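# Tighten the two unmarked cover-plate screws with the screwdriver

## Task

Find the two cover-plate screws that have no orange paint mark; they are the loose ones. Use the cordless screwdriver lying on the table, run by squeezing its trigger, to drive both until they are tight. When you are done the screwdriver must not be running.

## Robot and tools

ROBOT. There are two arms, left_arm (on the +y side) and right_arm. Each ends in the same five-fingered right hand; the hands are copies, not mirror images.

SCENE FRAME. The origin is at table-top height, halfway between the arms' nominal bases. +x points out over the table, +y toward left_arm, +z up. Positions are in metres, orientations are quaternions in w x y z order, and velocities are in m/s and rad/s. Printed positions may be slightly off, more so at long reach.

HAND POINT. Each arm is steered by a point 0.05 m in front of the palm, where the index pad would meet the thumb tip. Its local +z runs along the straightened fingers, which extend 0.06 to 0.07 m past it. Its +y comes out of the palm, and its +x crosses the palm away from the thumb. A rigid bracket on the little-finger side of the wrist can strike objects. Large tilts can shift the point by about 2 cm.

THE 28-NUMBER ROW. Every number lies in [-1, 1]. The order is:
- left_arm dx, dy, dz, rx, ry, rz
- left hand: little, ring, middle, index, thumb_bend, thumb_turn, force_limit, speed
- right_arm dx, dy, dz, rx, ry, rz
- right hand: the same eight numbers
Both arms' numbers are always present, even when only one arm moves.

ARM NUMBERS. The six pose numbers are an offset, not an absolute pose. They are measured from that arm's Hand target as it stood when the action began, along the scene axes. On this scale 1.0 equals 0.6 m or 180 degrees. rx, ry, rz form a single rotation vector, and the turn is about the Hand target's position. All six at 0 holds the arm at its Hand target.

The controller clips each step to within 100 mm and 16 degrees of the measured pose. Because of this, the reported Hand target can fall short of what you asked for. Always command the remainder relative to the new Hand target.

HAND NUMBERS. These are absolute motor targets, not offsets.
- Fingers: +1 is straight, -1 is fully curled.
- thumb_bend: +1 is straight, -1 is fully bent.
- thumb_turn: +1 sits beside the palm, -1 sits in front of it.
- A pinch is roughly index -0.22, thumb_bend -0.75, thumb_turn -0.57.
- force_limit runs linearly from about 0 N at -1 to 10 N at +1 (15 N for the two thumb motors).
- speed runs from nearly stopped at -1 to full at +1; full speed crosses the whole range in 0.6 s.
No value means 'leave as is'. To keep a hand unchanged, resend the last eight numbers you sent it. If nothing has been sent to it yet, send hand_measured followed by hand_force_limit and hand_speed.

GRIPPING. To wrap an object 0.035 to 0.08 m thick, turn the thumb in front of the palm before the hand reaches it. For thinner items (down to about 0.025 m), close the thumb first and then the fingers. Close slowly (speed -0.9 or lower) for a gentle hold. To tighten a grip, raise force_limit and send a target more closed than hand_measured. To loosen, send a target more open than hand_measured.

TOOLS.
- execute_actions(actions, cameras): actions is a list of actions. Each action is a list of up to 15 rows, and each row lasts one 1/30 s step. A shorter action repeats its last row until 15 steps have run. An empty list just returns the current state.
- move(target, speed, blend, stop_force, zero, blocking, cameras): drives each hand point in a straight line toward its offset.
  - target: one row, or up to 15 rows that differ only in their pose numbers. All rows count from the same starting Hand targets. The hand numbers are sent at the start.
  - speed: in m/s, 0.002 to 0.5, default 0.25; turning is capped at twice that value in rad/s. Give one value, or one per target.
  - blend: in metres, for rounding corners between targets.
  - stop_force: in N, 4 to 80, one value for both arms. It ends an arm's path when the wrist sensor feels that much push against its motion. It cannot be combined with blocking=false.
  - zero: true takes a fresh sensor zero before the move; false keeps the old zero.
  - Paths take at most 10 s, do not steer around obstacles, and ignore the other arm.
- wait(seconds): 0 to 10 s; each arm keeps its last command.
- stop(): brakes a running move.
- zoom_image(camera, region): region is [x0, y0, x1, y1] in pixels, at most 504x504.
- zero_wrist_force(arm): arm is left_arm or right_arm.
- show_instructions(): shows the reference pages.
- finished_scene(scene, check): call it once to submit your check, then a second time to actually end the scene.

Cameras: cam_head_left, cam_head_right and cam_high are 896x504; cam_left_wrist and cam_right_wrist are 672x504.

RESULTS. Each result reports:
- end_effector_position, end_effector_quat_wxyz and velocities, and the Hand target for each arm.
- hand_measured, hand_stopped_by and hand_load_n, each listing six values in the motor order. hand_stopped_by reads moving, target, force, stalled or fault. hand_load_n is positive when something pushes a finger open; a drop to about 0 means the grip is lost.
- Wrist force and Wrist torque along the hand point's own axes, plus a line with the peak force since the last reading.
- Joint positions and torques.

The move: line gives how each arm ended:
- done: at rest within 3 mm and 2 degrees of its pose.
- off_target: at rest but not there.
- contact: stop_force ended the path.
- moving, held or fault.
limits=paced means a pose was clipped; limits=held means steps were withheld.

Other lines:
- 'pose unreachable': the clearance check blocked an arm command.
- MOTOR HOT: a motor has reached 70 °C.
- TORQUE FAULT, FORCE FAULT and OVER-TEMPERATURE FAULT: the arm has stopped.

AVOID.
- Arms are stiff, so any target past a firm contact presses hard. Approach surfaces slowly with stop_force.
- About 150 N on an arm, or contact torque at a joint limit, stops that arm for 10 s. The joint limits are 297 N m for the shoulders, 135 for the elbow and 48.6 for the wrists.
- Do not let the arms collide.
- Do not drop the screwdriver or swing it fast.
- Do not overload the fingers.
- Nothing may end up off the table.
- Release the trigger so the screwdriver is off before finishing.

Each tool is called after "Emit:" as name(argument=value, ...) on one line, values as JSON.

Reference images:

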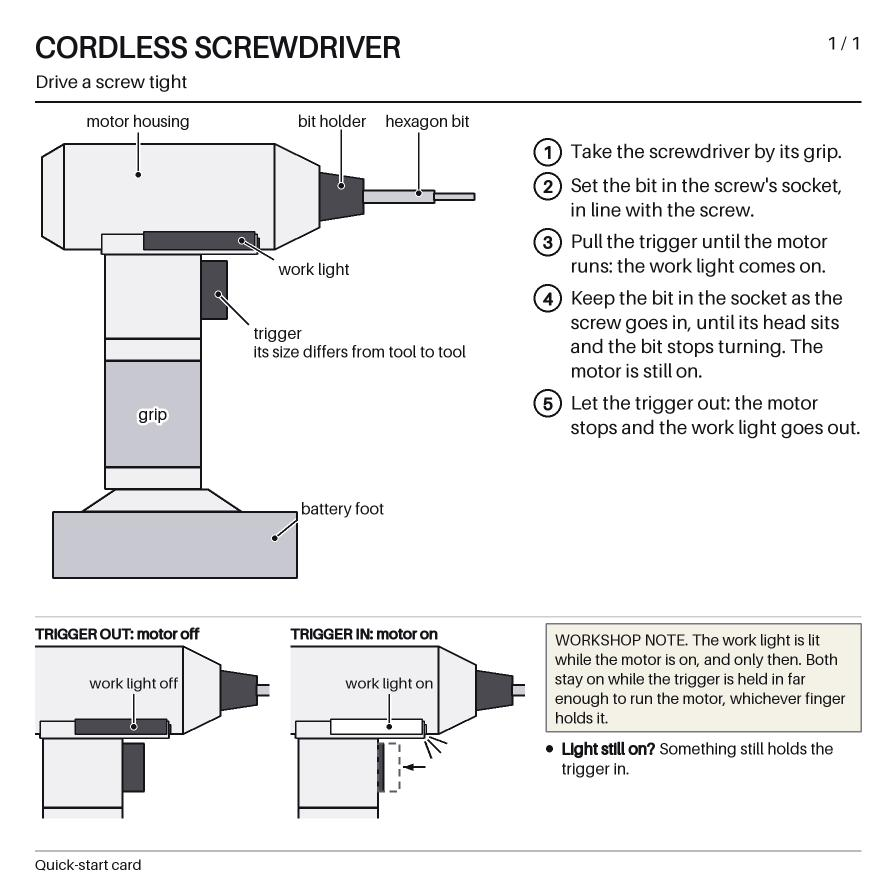

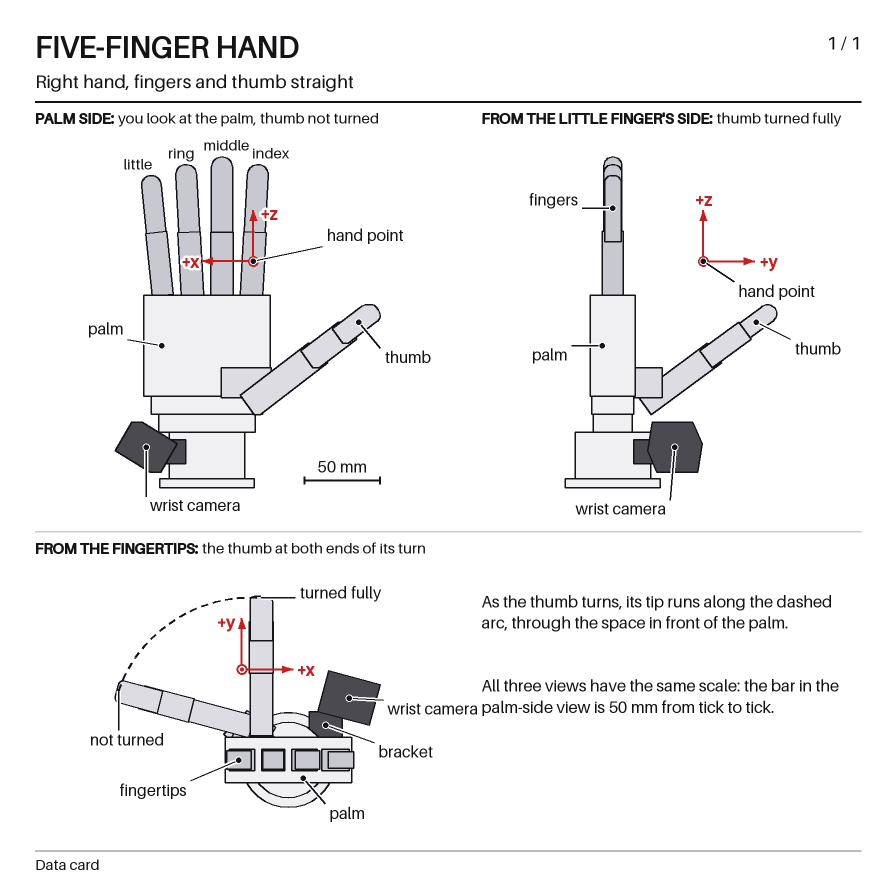

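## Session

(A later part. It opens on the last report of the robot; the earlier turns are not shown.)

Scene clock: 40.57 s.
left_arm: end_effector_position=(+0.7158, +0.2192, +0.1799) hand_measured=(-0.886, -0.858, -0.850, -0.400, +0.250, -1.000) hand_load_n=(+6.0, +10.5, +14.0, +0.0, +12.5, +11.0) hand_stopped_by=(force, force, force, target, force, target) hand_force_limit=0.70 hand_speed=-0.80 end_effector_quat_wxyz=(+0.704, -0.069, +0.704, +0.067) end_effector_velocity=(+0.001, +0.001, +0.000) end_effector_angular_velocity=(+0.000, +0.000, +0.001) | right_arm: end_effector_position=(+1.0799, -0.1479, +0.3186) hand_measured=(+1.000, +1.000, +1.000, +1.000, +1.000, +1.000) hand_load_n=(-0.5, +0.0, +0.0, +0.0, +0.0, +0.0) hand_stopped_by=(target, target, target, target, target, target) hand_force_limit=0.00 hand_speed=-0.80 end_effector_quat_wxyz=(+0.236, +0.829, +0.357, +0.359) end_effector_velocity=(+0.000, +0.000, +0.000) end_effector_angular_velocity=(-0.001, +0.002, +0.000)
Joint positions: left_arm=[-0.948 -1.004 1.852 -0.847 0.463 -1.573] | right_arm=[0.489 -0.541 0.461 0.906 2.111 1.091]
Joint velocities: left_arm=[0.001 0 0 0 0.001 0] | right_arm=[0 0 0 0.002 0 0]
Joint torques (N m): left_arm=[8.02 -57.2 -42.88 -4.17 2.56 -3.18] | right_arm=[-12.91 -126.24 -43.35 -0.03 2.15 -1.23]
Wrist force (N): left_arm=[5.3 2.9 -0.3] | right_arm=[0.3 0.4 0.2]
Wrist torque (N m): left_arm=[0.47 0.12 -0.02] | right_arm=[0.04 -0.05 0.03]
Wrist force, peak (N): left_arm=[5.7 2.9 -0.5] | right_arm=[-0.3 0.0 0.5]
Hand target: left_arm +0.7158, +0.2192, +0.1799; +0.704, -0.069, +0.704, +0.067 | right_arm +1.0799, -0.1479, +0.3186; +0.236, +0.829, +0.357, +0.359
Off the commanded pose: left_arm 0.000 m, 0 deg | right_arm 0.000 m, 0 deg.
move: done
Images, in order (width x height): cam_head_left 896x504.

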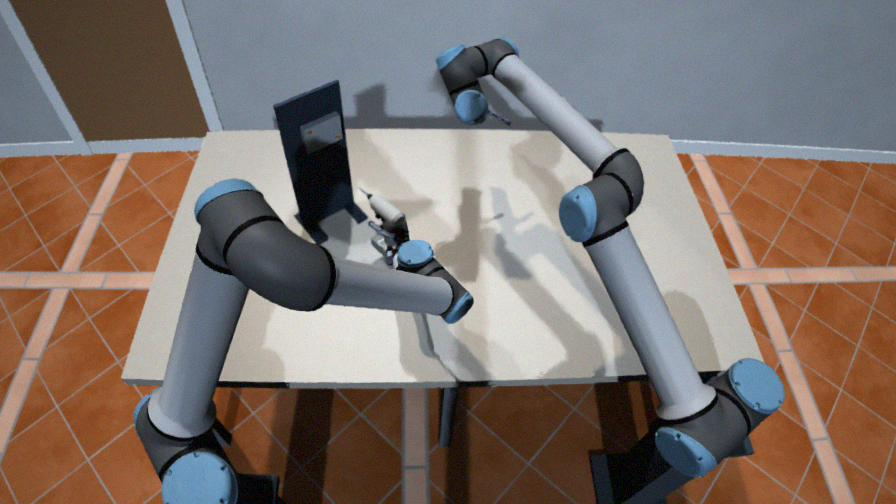

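Emit:
execute_actions(actions=[])

Scene clock: 41.03 s.
left_arm: end_effector_position=(+0.7158, +0.2192, +0.1799) hand_measured=(-0.886, -0.858, -0.850, -0.400, +0.250, -1.000) hand_load_n=(+6.0, +10.5, +14.0, +0.0, +12.5, +11.0) hand_stopped_by=(force, force, force, target, force, target) hand_force_limit=0.70 hand_speed=-0.80 end_effector_quat_wxyz=(+0.704, -0.069, +0.704, +0.067) end_effector_velocity=(+0.000, +0.001, +0.000) end_effector_angular_velocity=(+0.001, +0.000, +0.001) | right_arm: end_effector_position=(+1.0799, -0.1479, +0.3186) hand_measured=(+1.000, +1.000, +1.000, +1.000, +1.000, +1.000) hand_load_n=(+0.0, +0.5, +0.0, +0.0, +0.0, +0.0) hand_stopped_by=(target, target, target, target, target, target) hand_force_limit=0.00 hand_speed=-0.80 end_effector_quat_wxyz=(+0.236, +0.829, +0.357, +0.359) end_effector_velocity=(+0.000, +0.000, +0.000) end_effector_angular_velocity=(+0.000, +0.000, +0.000)
Joint positions: left_arm=[-0.948 -1.004 1.852 -0.847 0.463 -1.573] | right_arm=[0.489 -0.541 0.461 0.906 2.111 1.091]
Joint velocities: left_arm=[0.001 0 0 0 0 0.001] | right_arm=[0 0 0 0.001 0 0]
Joint torques (N m): left_arm=[11.12 -57.61 -41.42 -3.59 1.96 -3.56] | right_arm=[-12.74 -125.92 -42.96 -0.24 2.04 -1.27]
Wrist force (N): left_arm=[5.6 2.5 -0.3] | right_arm=[-0.3 0.0 -0.1]
Wrist torque (N m): left_arm=[0.42 0.07 -0.01] | right_arm=[0.01 0.05 -0.02]
Wrist force, peak (N): left_arm=[5.5 2.9 -0.5] | right_arm=[0.4 -0.4 0.0]
Hand target: left_arm +0.7158, +0.2192, +0.1799; +0.704, -0.069, +0.704, +0.067 | right_arm +1.0799, -0.1479, +0.3186; +0.236, +0.829, +0.357, +0.359
Off the commanded pose: left_arm 0.000 m, 0 deg | right_arm 0.000 m, 0 deg.

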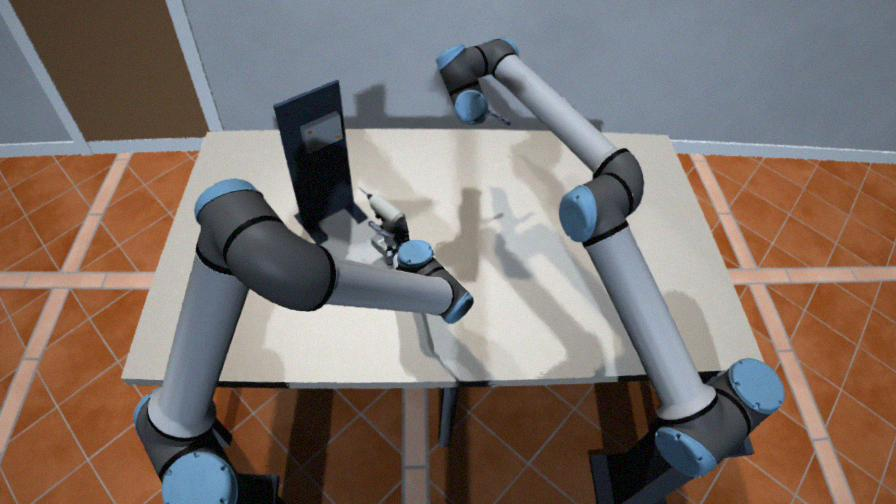

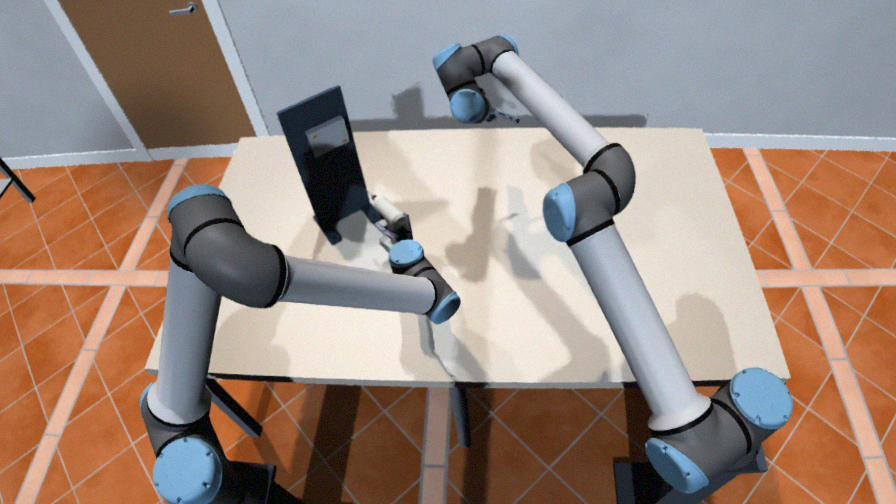

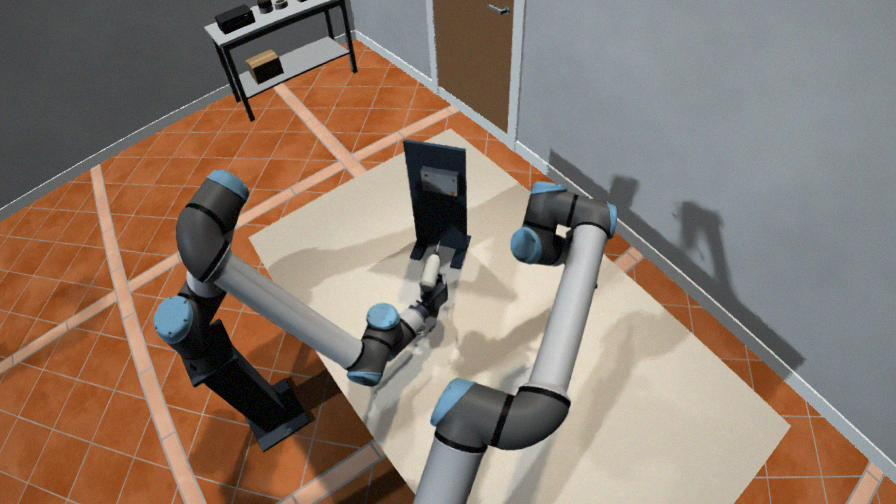

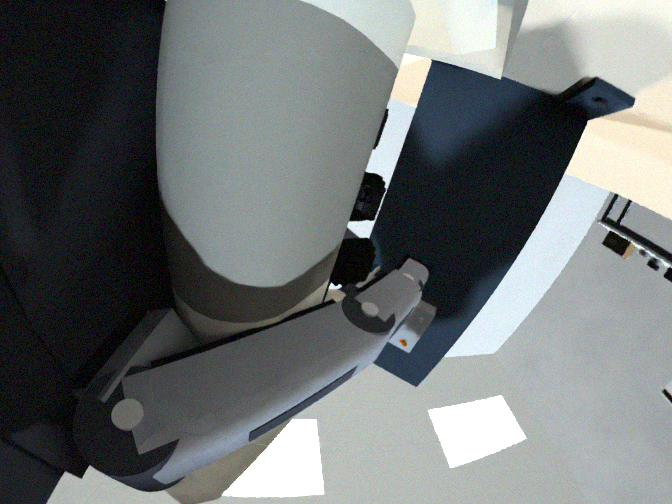

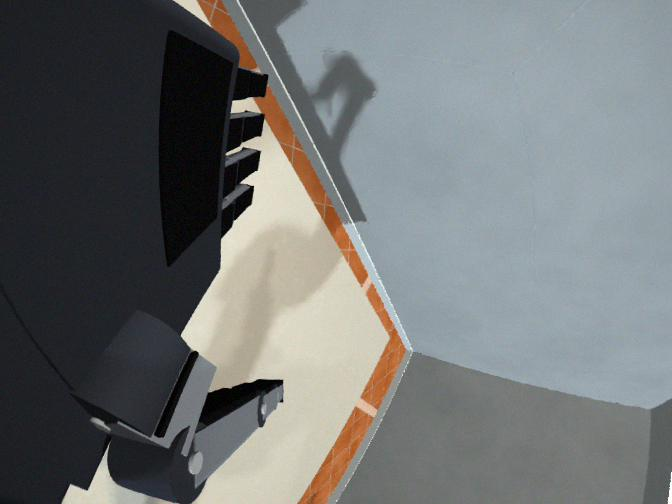

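Emit:
move(target=[-0.023,0.16,0.142,0,0,-0.089,-1,-1,-0.97,-0.4,-1,-1,0.7,-0.8,-0.383,0.38,-0.05,0.373,-0.022,0.288,1,1,1,1,1,1,0,-0.8], speed=0.15)

Scene clock: 47.50 s.
left_arm: end_effector_position=(+0.7024, +0.3154, +0.2655) hand_measured=(-0.886, -0.858, -0.850, -0.400, +0.250, -1.000) hand_load_n=(+6.0, +10.5, +14.0, +0.0, +12.5, +11.5) hand_stopped_by=(force, force, force, target, force, target) hand_force_limit=0.70 hand_speed=-0.80 end_effector_quat_wxyz=(+0.706, +0.030, +0.707, -0.031) end_effector_velocity=(+0.000, -0.001, +0.000) end_effector_angular_velocity=(+0.000, +0.000, +0.000) | right_arm: end_effector_position=(+0.8499, +0.0801, +0.2883) hand_measured=(+1.000, +1.000, +1.000, +1.000, +1.000, +1.000) hand_load_n=(+0.5, +0.0, +0.0, +0.0, +0.0, +0.0) hand_stopped_by=(target, target, target, target, target, target) hand_force_limit=0.00 hand_speed=-0.80 end_effector_quat_wxyz=(-0.405, +0.579, +0.406, +0.579) end_effector_velocity=(+0.000, +0.000, -0.001) end_effector_angular_velocity=(+0.000, +0.001, +0.000)
Joint positions: left_arm=[-0.814 -1.267 2.069 -0.801 0.878 -1.573] | right_arm=[0.489 -1.038 1.529 -0.491 0.898 1.57]
Joint velocities: left_arm=[-0.001 0.001 -0.001 0 0 0] | right_arm=[0 0.001 0 -0.001 0 0]
Joint torques (N m): left_arm=[-15.45 -36.73 -46.52 -6.08 -1.94 3.64] | right_arm=[-12.49 -78.53 -41.33 -4.22 0.07 0.18]
Wrist force (N): left_arm=[5.3 3.2 -0.4] | right_arm=[-0.1 0.9 -0.7]
Wrist torque (N m): left_arm=[0.53 0.13 -0.02] | right_arm=[0.15 0.25 0.18]
Wrist force, peak (N): left_arm=[5.8 3.3 -0.1] | right_arm=[0.1 1.1 -0.8]
Hand target: left_arm +0.7025, +0.3152, +0.2656; +0.706, +0.030, +0.707, -0.031 | right_arm +0.8500, +0.0800, +0.2884; -0.405, +0.579, +0.406, +0.579
Off the commanded pose: left_arm 0.001 m, 0 deg | right_arm 0.000 m, 0 deg.
move: done

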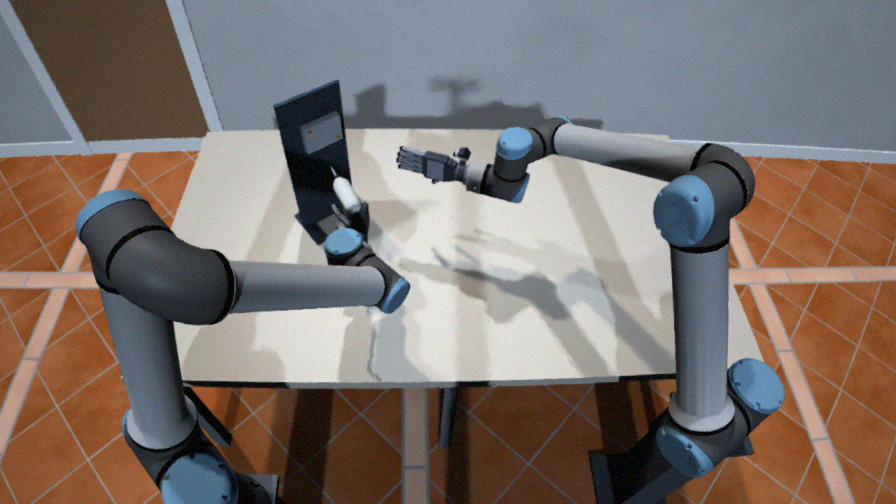

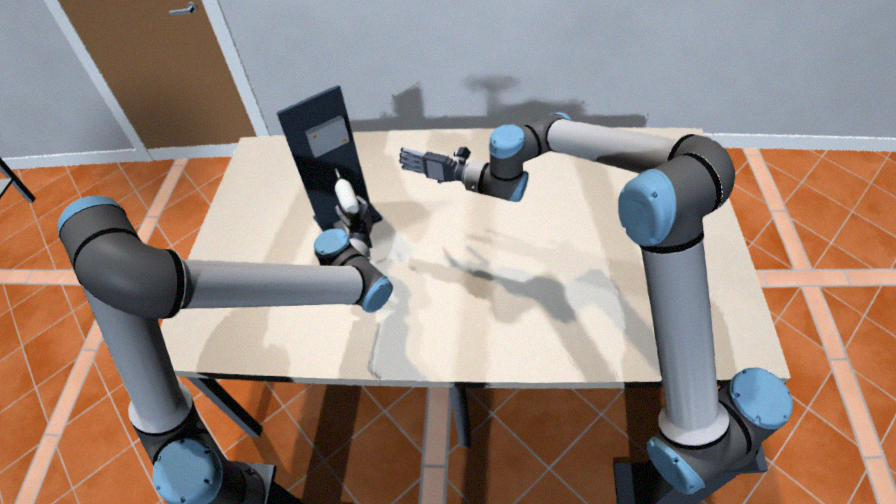

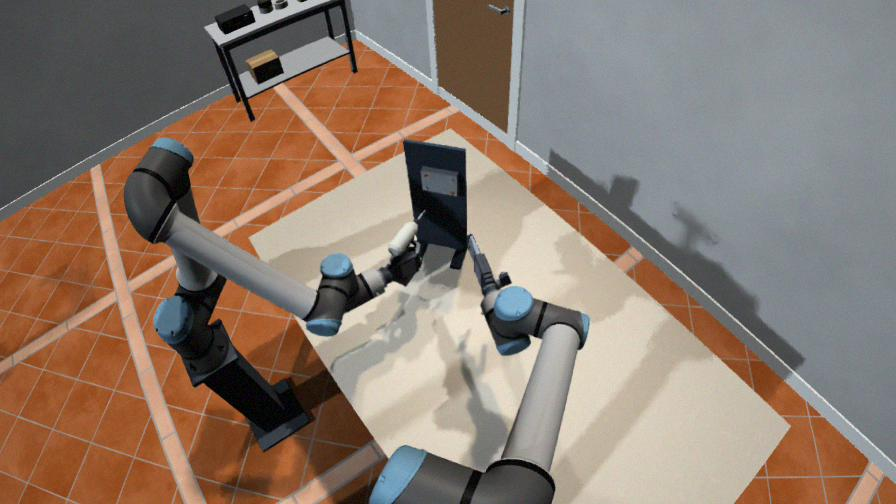

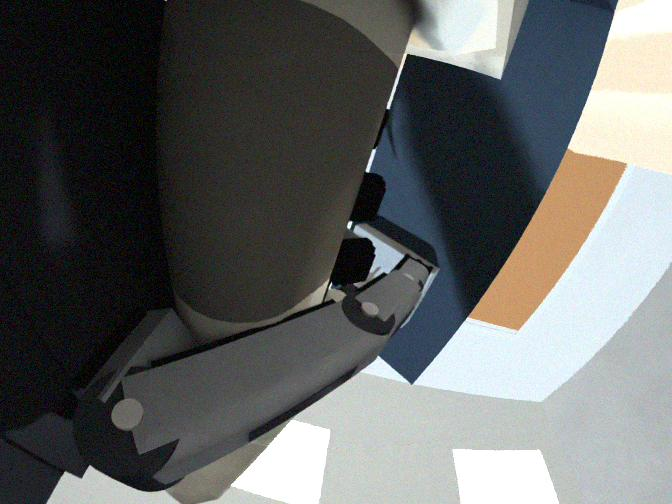

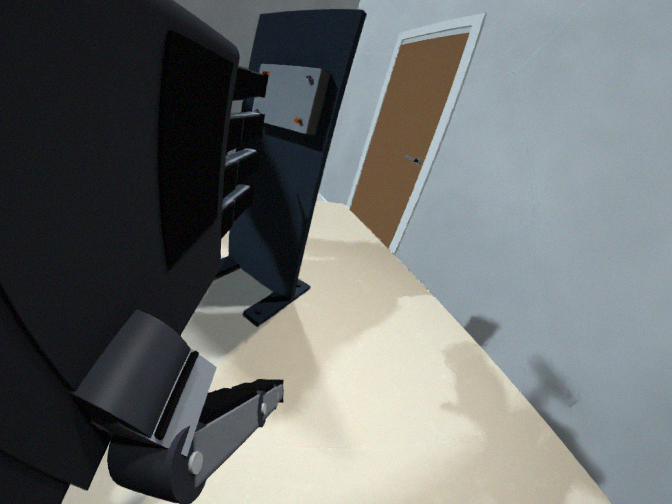

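Emit:
move(target=[0,0,0,0,0,0,-1,-1,-0.97,-0.4,-1,-1,0.7,-0.8,-0.088,0.0,0.16,0,0,0.139,1,1,1,1,1,1,0,-0.8], speed=0.15, cameras=["cam_right_wrist","cam_head_left","cam_head_right"])

Scene clock: 49.67 s.
left_arm: end_effector_position=(+0.7025, +0.3152, +0.2656) hand_measured=(-0.886, -0.858, -0.850, -0.400, +0.250, -1.000) hand_load_n=(+6.0, +10.0, +14.0, +0.0, +12.5, +11.0) hand_stopped_by=(force, force, force, target, force, target) hand_force_limit=0.70 hand_speed=-0.80 end_effector_quat_wxyz=(+0.706, +0.030, +0.707, -0.031) end_effector_velocity=(+0.000, +0.000, +0.000) end_effector_angular_velocity=(+0.000, +0.000, +0.000) | right_arm: end_effector_position=(+0.7974, +0.0799, +0.3844) hand_measured=(+1.000, +1.000, +1.000, +1.000, +1.000, +1.000) hand_load_n=(+0.0, +0.5, +0.0, +0.0, +0.0, +0.0) hand_stopped_by=(target, target, target, target, target, target) hand_force_limit=0.00 hand_speed=-0.80 end_effector_quat_wxyz=(+0.521, -0.477, -0.521, -0.478) end_effector_velocity=(-0.001, +0.001, -0.002) end_effector_angular_velocity=(-0.001, +0.002, +0.003)
Joint positions: left_arm=[-0.814 -1.267 2.069 -0.801 0.878 -1.573] | right_arm=[0.41 -1.075 1.404 -0.329 0.383 1.57]
Joint velocities: left_arm=[0 0 0 0 0 0.001] | right_arm=[0 0.002 0 0 -0.002 0]
Joint torques (N m): left_arm=[-10.2 -39.04 -42.62 -4.82 -2.35 1.13] | right_arm=[15.37 -79.15 -37.75 -3.83 -0.49 -1.55]
Wrist force (N): left_arm=[5.6 3.4 -0.5] | right_arm=[0.1 0.3 -1.1]
Wrist torque (N m): left_arm=[0.56 0.10 0.00] | right_arm=[0.08 0.24 0.20]
Wrist force, peak (N): left_arm=[5.6 3.4 -0.5] | right_arm=[-1.5 0.5 -0.4]
Hand target: left_arm +0.7025, +0.3152, +0.2656; +0.706, +0.030, +0.707, -0.031 | right_arm +0.7972, +0.0800, +0.3844; +0.521, -0.477, -0.522, -0.478
Off the commanded pose: left_arm 0.000 m, 0 deg | right_arm 0.000 m, 0 deg.
move: done
Images, in order (width x height): cam_head_left 896x504, cam_head_right 896x504, cam_right_wrist 672x504.

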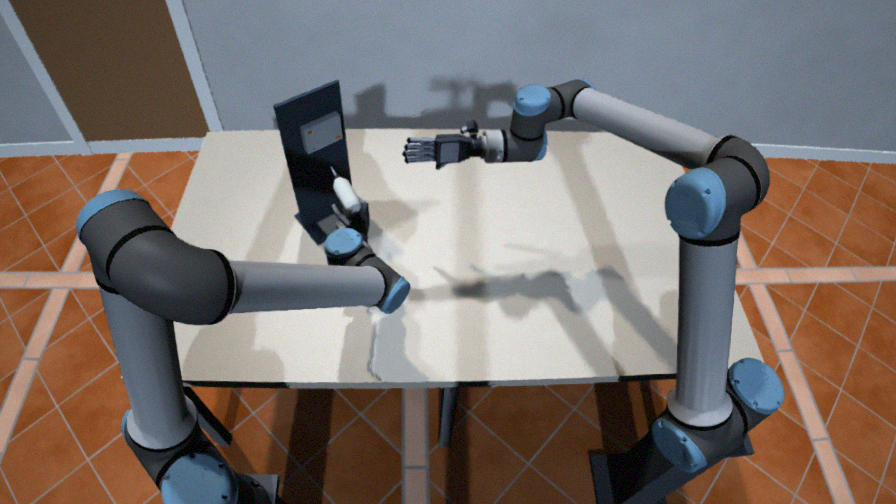

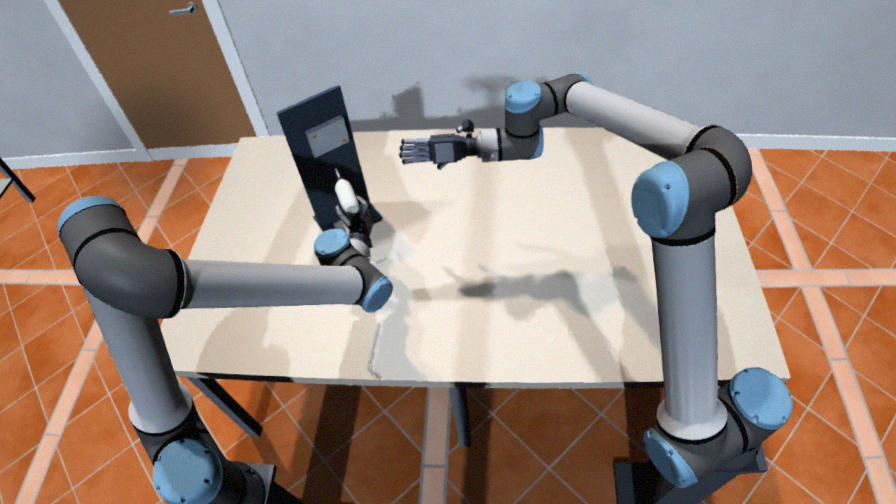

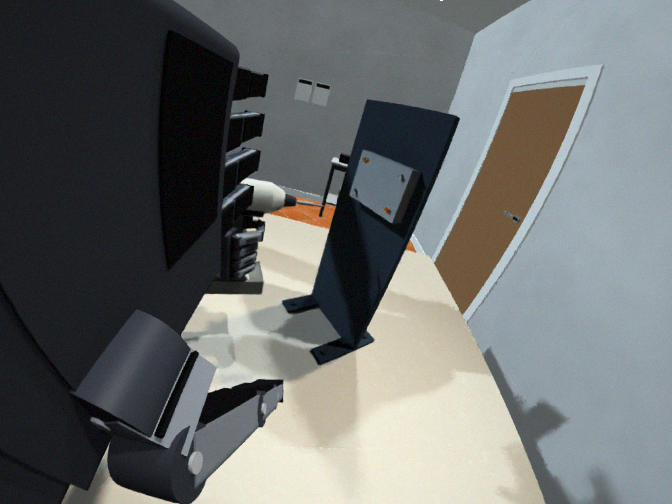

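Superb view.

Emit:
zoom_image(camera="cam_right_wrist", region=[220, 120, 460, 300])

Emit:
zoom_image(camera="cam_right_wrist", region=[340, 140, 430, 230])

Emit:
zoom_image(camera="cam_head_left", region=[260, 80, 380, 260])

Emit:
zoom_image(camera="cam_head_right", region=[270, 80, 390, 260])

Scaled by 2.100 from the camera's 672x504 image, which has a finer 960x720 frame.

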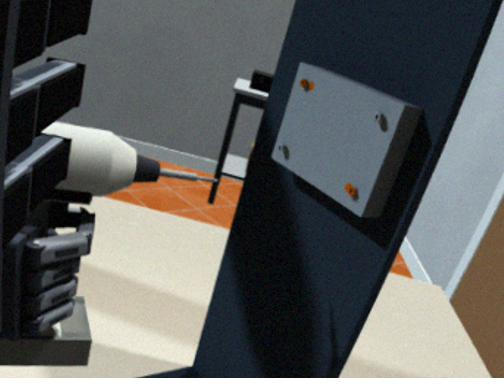

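Scaled by 5.600 from the camera's 672x504 image, which has a finer 960x720 frame.

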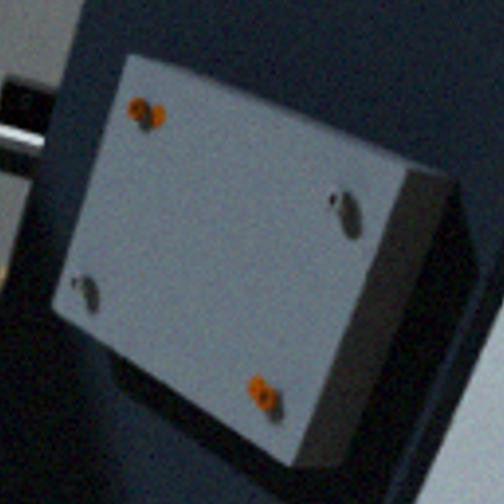

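Scaled by 2.800.

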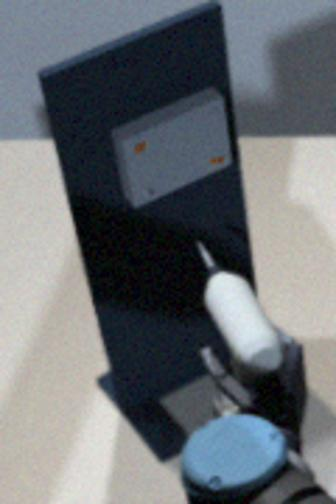

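Scaled by 2.800.

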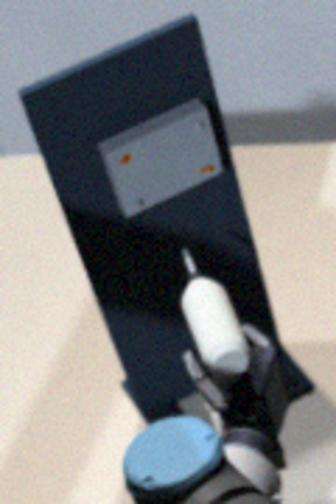

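Emit:
move(target=[0,0,0,0,0,0,-1,-1,-0.97,-0.4,-1,-1,0.7,-0.8,-0.1333,0.0,0,0,0,0,1,1,1,1,1,1,0,-0.8], speed=0.15, cameras=["cam_right_wrist"])

Emit:
zoom_image(camera="cam_right_wrist", region=[240, 80, 540, 380])

Emit:
zoom_image(camera="cam_right_wrist", region=[380, 130, 500, 250])

Emit:
move(target=[0,0,0,0,0,0,-1,-1,-0.97,-0.4,-1,-1,0.7,-0.8,0,0.0,0.1333,0,0,0,1,1,1,1,1,1,0,-0.8], speed=0.15, cameras=["cam_right_wrist"])

Emit:
zoom_image(camera="cam_right_wrist", region=[240, 80, 540, 380])

Emit:
zoom_image(camera="cam_right_wrist", region=[380, 180, 500, 300])

Scene clock: 51.93 s.
left_arm: end_effector_position=(+0.7025, +0.3152, +0.2656) hand_measured=(-0.886, -0.858, -0.850, -0.400, +0.250, -1.000) hand_load_n=(+6.0, +10.5, +14.5, +0.0, +12.5, +11.5) hand_stopped_by=(force, force, force, target, force, target) hand_force_limit=0.70 hand_speed=-0.80 end_effector_quat_wxyz=(+0.706, +0.030, +0.707, -0.031) end_effector_velocity=(+0.000, -0.001, +0.000) end_effector_angular_velocity=(+0.000, +0.000, -0.001) | right_arm: end_effector_position=(+0.7172, +0.0800, +0.3844) hand_measured=(+1.000, +1.000, +1.000, +1.000, +1.000, +1.000) hand_load_n=(+0.0, +0.0, +0.0, +0.0, +0.0, +0.0) hand_stopped_by=(target, target, target, target, target, target) hand_force_limit=0.00 hand_speed=-0.80 end_effector_quat_wxyz=(+0.521, -0.477, -0.522, -0.478) end_effector_velocity=(+0.000, +0.000, +0.001) end_effector_angular_velocity=(+0.000, +0.000, +0.000)
Joint positions: left_arm=[-0.814 -1.267 2.069 -0.801 0.878 -1.573] | right_arm=[0.458 -1.17 1.547 -0.377 0.431 1.57]
Joint velocities: left_arm=[-0.001 0 0 0 0 0] | right_arm=[0 -0.001 0 0.001 0 0]
Joint torques (N m): left_arm=[-12.28 -38.78 -36.41 -3.04 -2.13 -1] | right_arm=[-10.02 -83.14 -36.26 1.23 -1.1 -0.12]
Wrist force (N): left_arm=[5.4 3.0 -0.5] | right_arm=[0.1 0.4 -0.9]
Wrist torque (N m): left_arm=[0.50 0.12 -0.02] | right_arm=[0.09 0.25 0.19]
Wrist force, peak (N): left_arm=[5.6 3.2 -0.7] | right_arm=[-0.5 2.2 -0.8]
Hand target: left_arm +0.7025, +0.3152, +0.2656; +0.706, +0.030, +0.707, -0.031 | right_arm +0.7172, +0.0799, +0.3843; +0.521, -0.477, -0.522, -0.478
Off the commanded pose: left_arm 0.000 m, 0 deg | right_arm 0.000 m, 0 deg.
move: done
Images, in order (width x height): cam_right_wrist 672x504.

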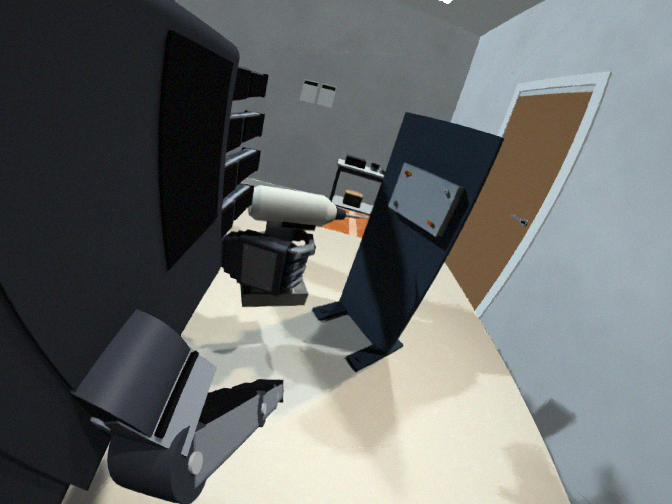

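Scaled by 1.680 from the camera's 672x504 image, which has a finer 960x720 frame.

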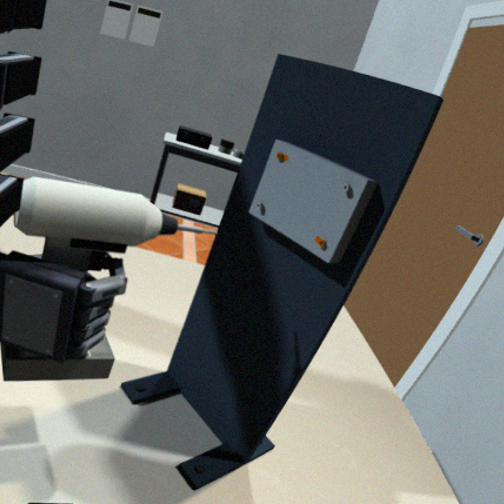

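Scaled by 4.200 from the camera's 672x504 image, which has a finer 960x720 frame.

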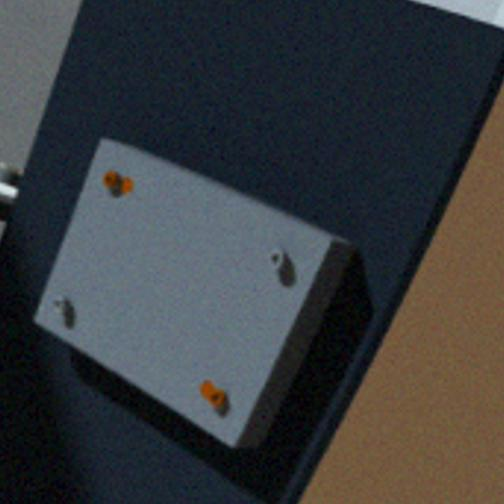

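Scene clock: 52.90 s.
left_arm: end_effector_position=(+0.7025, +0.3152, +0.2656) hand_measured=(-0.886, -0.858, -0.850, -0.400, +0.250, -1.000) hand_load_n=(+6.0, +10.5, +14.0, +0.0, +12.5, +11.5) hand_stopped_by=(force, force, force, target, force, target) hand_force_limit=0.70 hand_speed=-0.80 end_effector_quat_wxyz=(+0.706, +0.030, +0.707, -0.031) end_effector_velocity=(+0.000, +0.000, +0.000) end_effector_angular_velocity=(+0.000, +0.000, +0.000) | right_arm: end_effector_position=(+0.7173, +0.0799, +0.4642) hand_measured=(+1.000, +1.000, +1.000, +1.000, +1.000, +1.000) hand_load_n=(+0.0, +0.0, +0.0, +0.0, +0.0, +0.0) hand_stopped_by=(target, target, target, target, target, target) hand_force_limit=0.00 hand_speed=-0.80 end_effector_quat_wxyz=(+0.521, -0.477, -0.522, -0.478) end_effector_velocity=(+0.000, +0.000, +0.000) end_effector_angular_velocity=(+0.000, +0.000, +0.000)
Joint positions: left_arm=[-0.814 -1.267 2.069 -0.801 0.878 -1.573] | right_arm=[0.458 -1.21 1.457 -0.246 0.431 1.57]
Joint velocities: left_arm=[0 0 0 0 0 0] | right_arm=[0 0 0 0 0 0]
Joint torques (N m): left_arm=[-11.74 -36.99 -34.91 -2.52 -2.16 -1.63] | right_arm=[-11.55 -74.79 -41.6 -2.64 -1.36 0.36]
Wrist force (N): left_arm=[5.3 3.1 -0.3] | right_arm=[0.0 0.3 -0.5]
Wrist torque (N m): left_arm=[0.52 0.13 -0.02] | right_arm=[0.06 0.25 0.18]
Wrist force, peak (N): left_arm=[5.6 3.3 -0.4] | right_arm=[1.9 0.4 -0.5]
Hand target: left_arm +0.7025, +0.3152, +0.2656; +0.706, +0.030, +0.707, -0.031 | right_arm +0.7173, +0.0799, +0.4643; +0.521, -0.477, -0.522, -0.478
Off the commanded pose: left_arm 0.000 m, 0 deg | right_arm 0.000 m, 0 deg.
move: done
Images, in order (width x height): cam_right_wrist 672x504.

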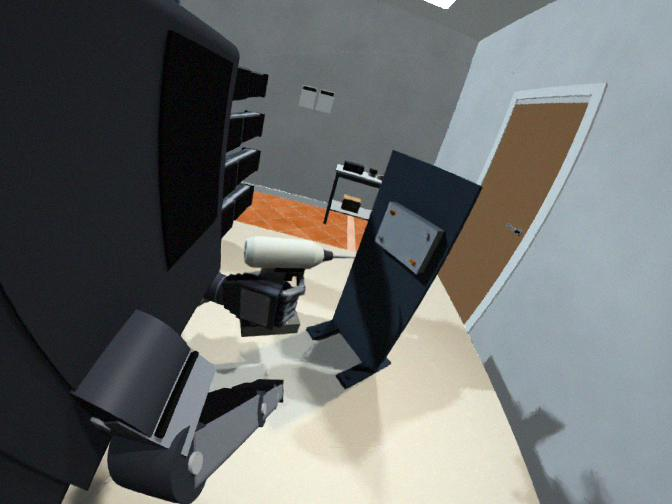

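Scaled by 1.680 from the camera's 672x504 image, which has a finer 960x720 frame.

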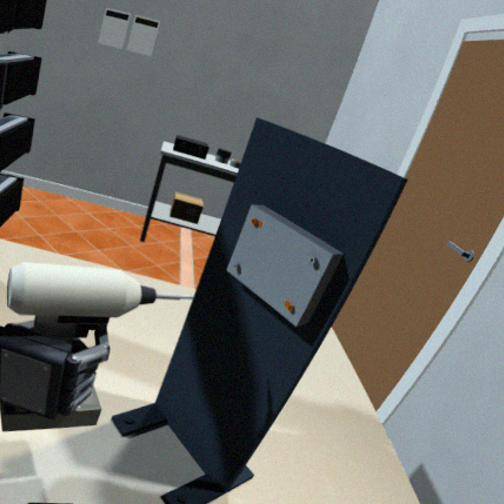

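Scaled by 4.200 from the camera's 672x504 image, which has a finer 960x720 frame.

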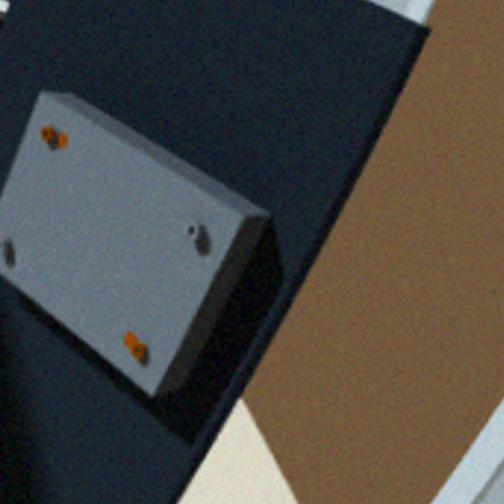

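Emit:
execute_actions(actions=[], cameras=["cam_head_left","cam_head_right","cam_high"])

Emit:
zoom_image(camera="cam_head_left", region=[110, 100, 350, 400])

Emit:
zoom_image(camera="cam_head_left", region=[560, 110, 800, 410])

Emit:
zoom_image(camera="cam_head_left", region=[260, 70, 380, 220])

Scene clock: 55.93 s.
left_arm: end_effector_position=(+0.7025, +0.3152, +0.2656) hand_measured=(-0.886, -0.858, -0.850, -0.400, +0.250, -1.000) hand_load_n=(+6.0, +10.5, +14.0, +0.0, +12.5, +11.0) hand_stopped_by=(force, force, force, target, force, target) hand_force_limit=0.70 hand_speed=-0.80 end_effector_quat_wxyz=(+0.706, +0.030, +0.707, -0.031) end_effector_velocity=(+0.000, -0.001, +0.000) end_effector_angular_velocity=(+0.001, +0.000, -0.002) | right_arm: end_effector_position=(+0.7173, +0.0799, +0.4643) hand_measured=(+1.000, +1.000, +1.000, +1.000, +1.000, +1.000) hand_load_n=(+0.0, +0.0, +0.0, +0.0, +0.0, +0.0) hand_stopped_by=(target, target, target, target, target, target) hand_force_limit=0.00 hand_speed=-0.80 end_effector_quat_wxyz=(+0.521, -0.477, -0.522, -0.478) end_effector_velocity=(+0.000, +0.000, +0.001) end_effector_angular_velocity=(+0.001, -0.001, +0.000)
Joint positions: left_arm=[-0.814 -1.267 2.069 -0.801 0.878 -1.573] | right_arm=[0.458 -1.21 1.457 -0.246 0.431 1.57]
Joint velocities: left_arm=[-0.001 0 0 0 0.001 0] | right_arm=[0 0 0 -0.001 0 0]
Joint torques (N m): left_arm=[-6.08 -41.81 -28.18 -0.53 -2.2 -1.42] | right_arm=[3.12 -77.82 -42.76 0.78 -1.02 1.46]
Wrist force (N): left_arm=[5.1 2.8 -0.5] | right_arm=[0.0 0.2 -0.8]
Wrist torque (N m): left_arm=[0.48 0.17 -0.04] | right_arm=[0.05 0.25 0.18]
Wrist force, peak (N): left_arm=[5.8 3.2 -0.4] | right_arm=[-0.4 0.9 -0.9]
Hand target: left_arm +0.7025, +0.3152, +0.2656; +0.706, +0.030, +0.707, -0.031 | right_arm +0.7173, +0.0799, +0.4643; +0.521, -0.477, -0.522, -0.478
Off the commanded pose: left_arm 0.000 m, 0 deg | right_arm 0.000 m, 0 deg.
Images, in order (width x height): cam_head_left 896x504, cam_head_right 896x504, cam_high 896x504.

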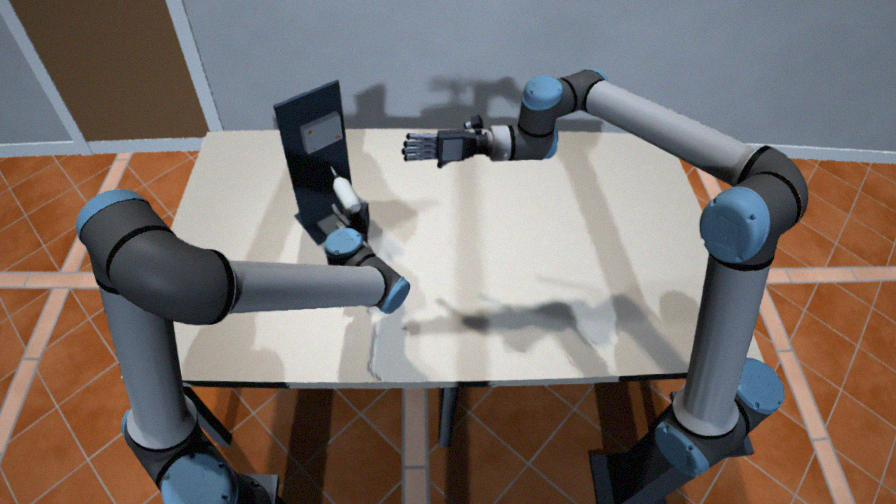

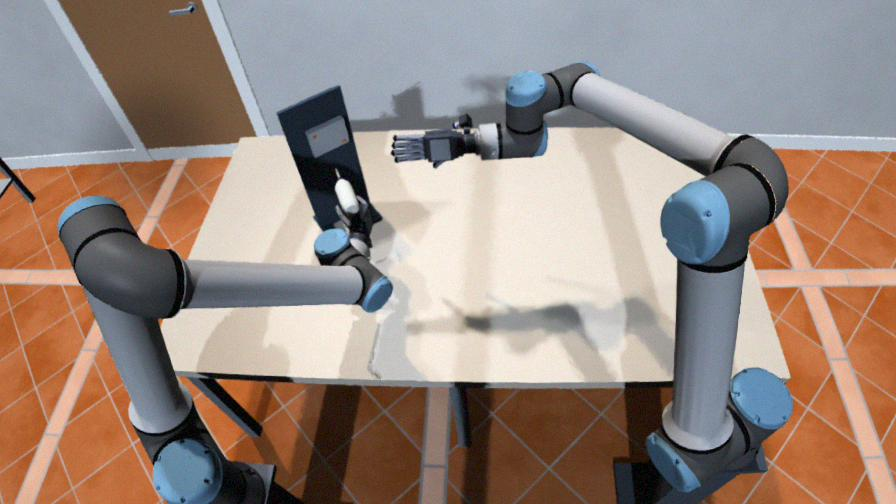

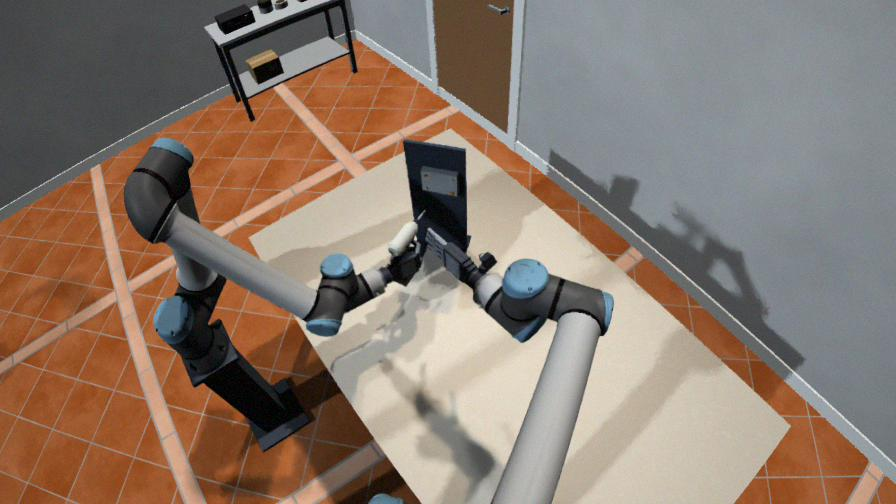

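Scaled by 1.680.

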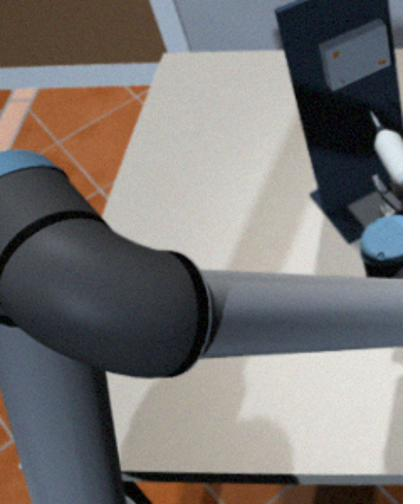

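Scaled by 1.680.

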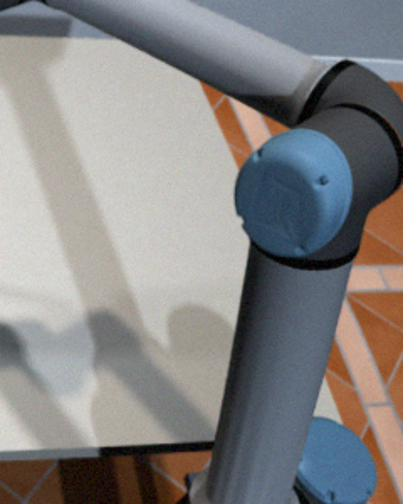

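Scaled by 3.360.

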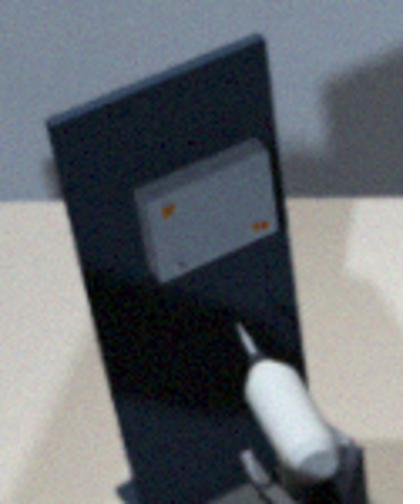

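Emit:
zoom_image(camera="cam_head_right", region=[150, 110, 390, 410])

Emit:
zoom_image(camera="cam_head_right", region=[580, 110, 820, 410])

Emit:
zoom_image(camera="cam_head_right", region=[270, 80, 390, 230])

Scaled by 1.680.

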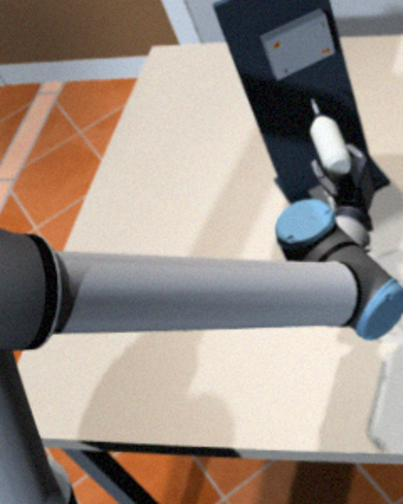

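Scaled by 1.680.

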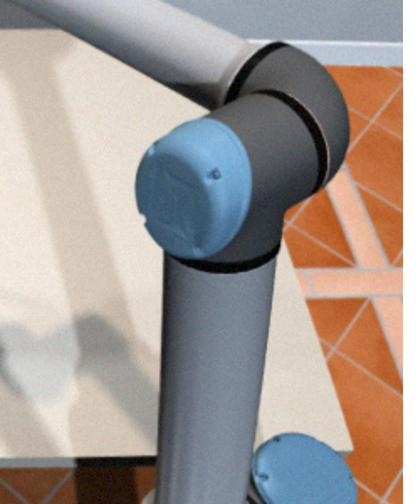

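Scaled by 3.360.

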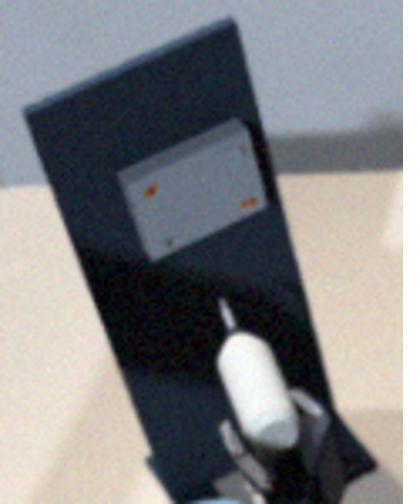

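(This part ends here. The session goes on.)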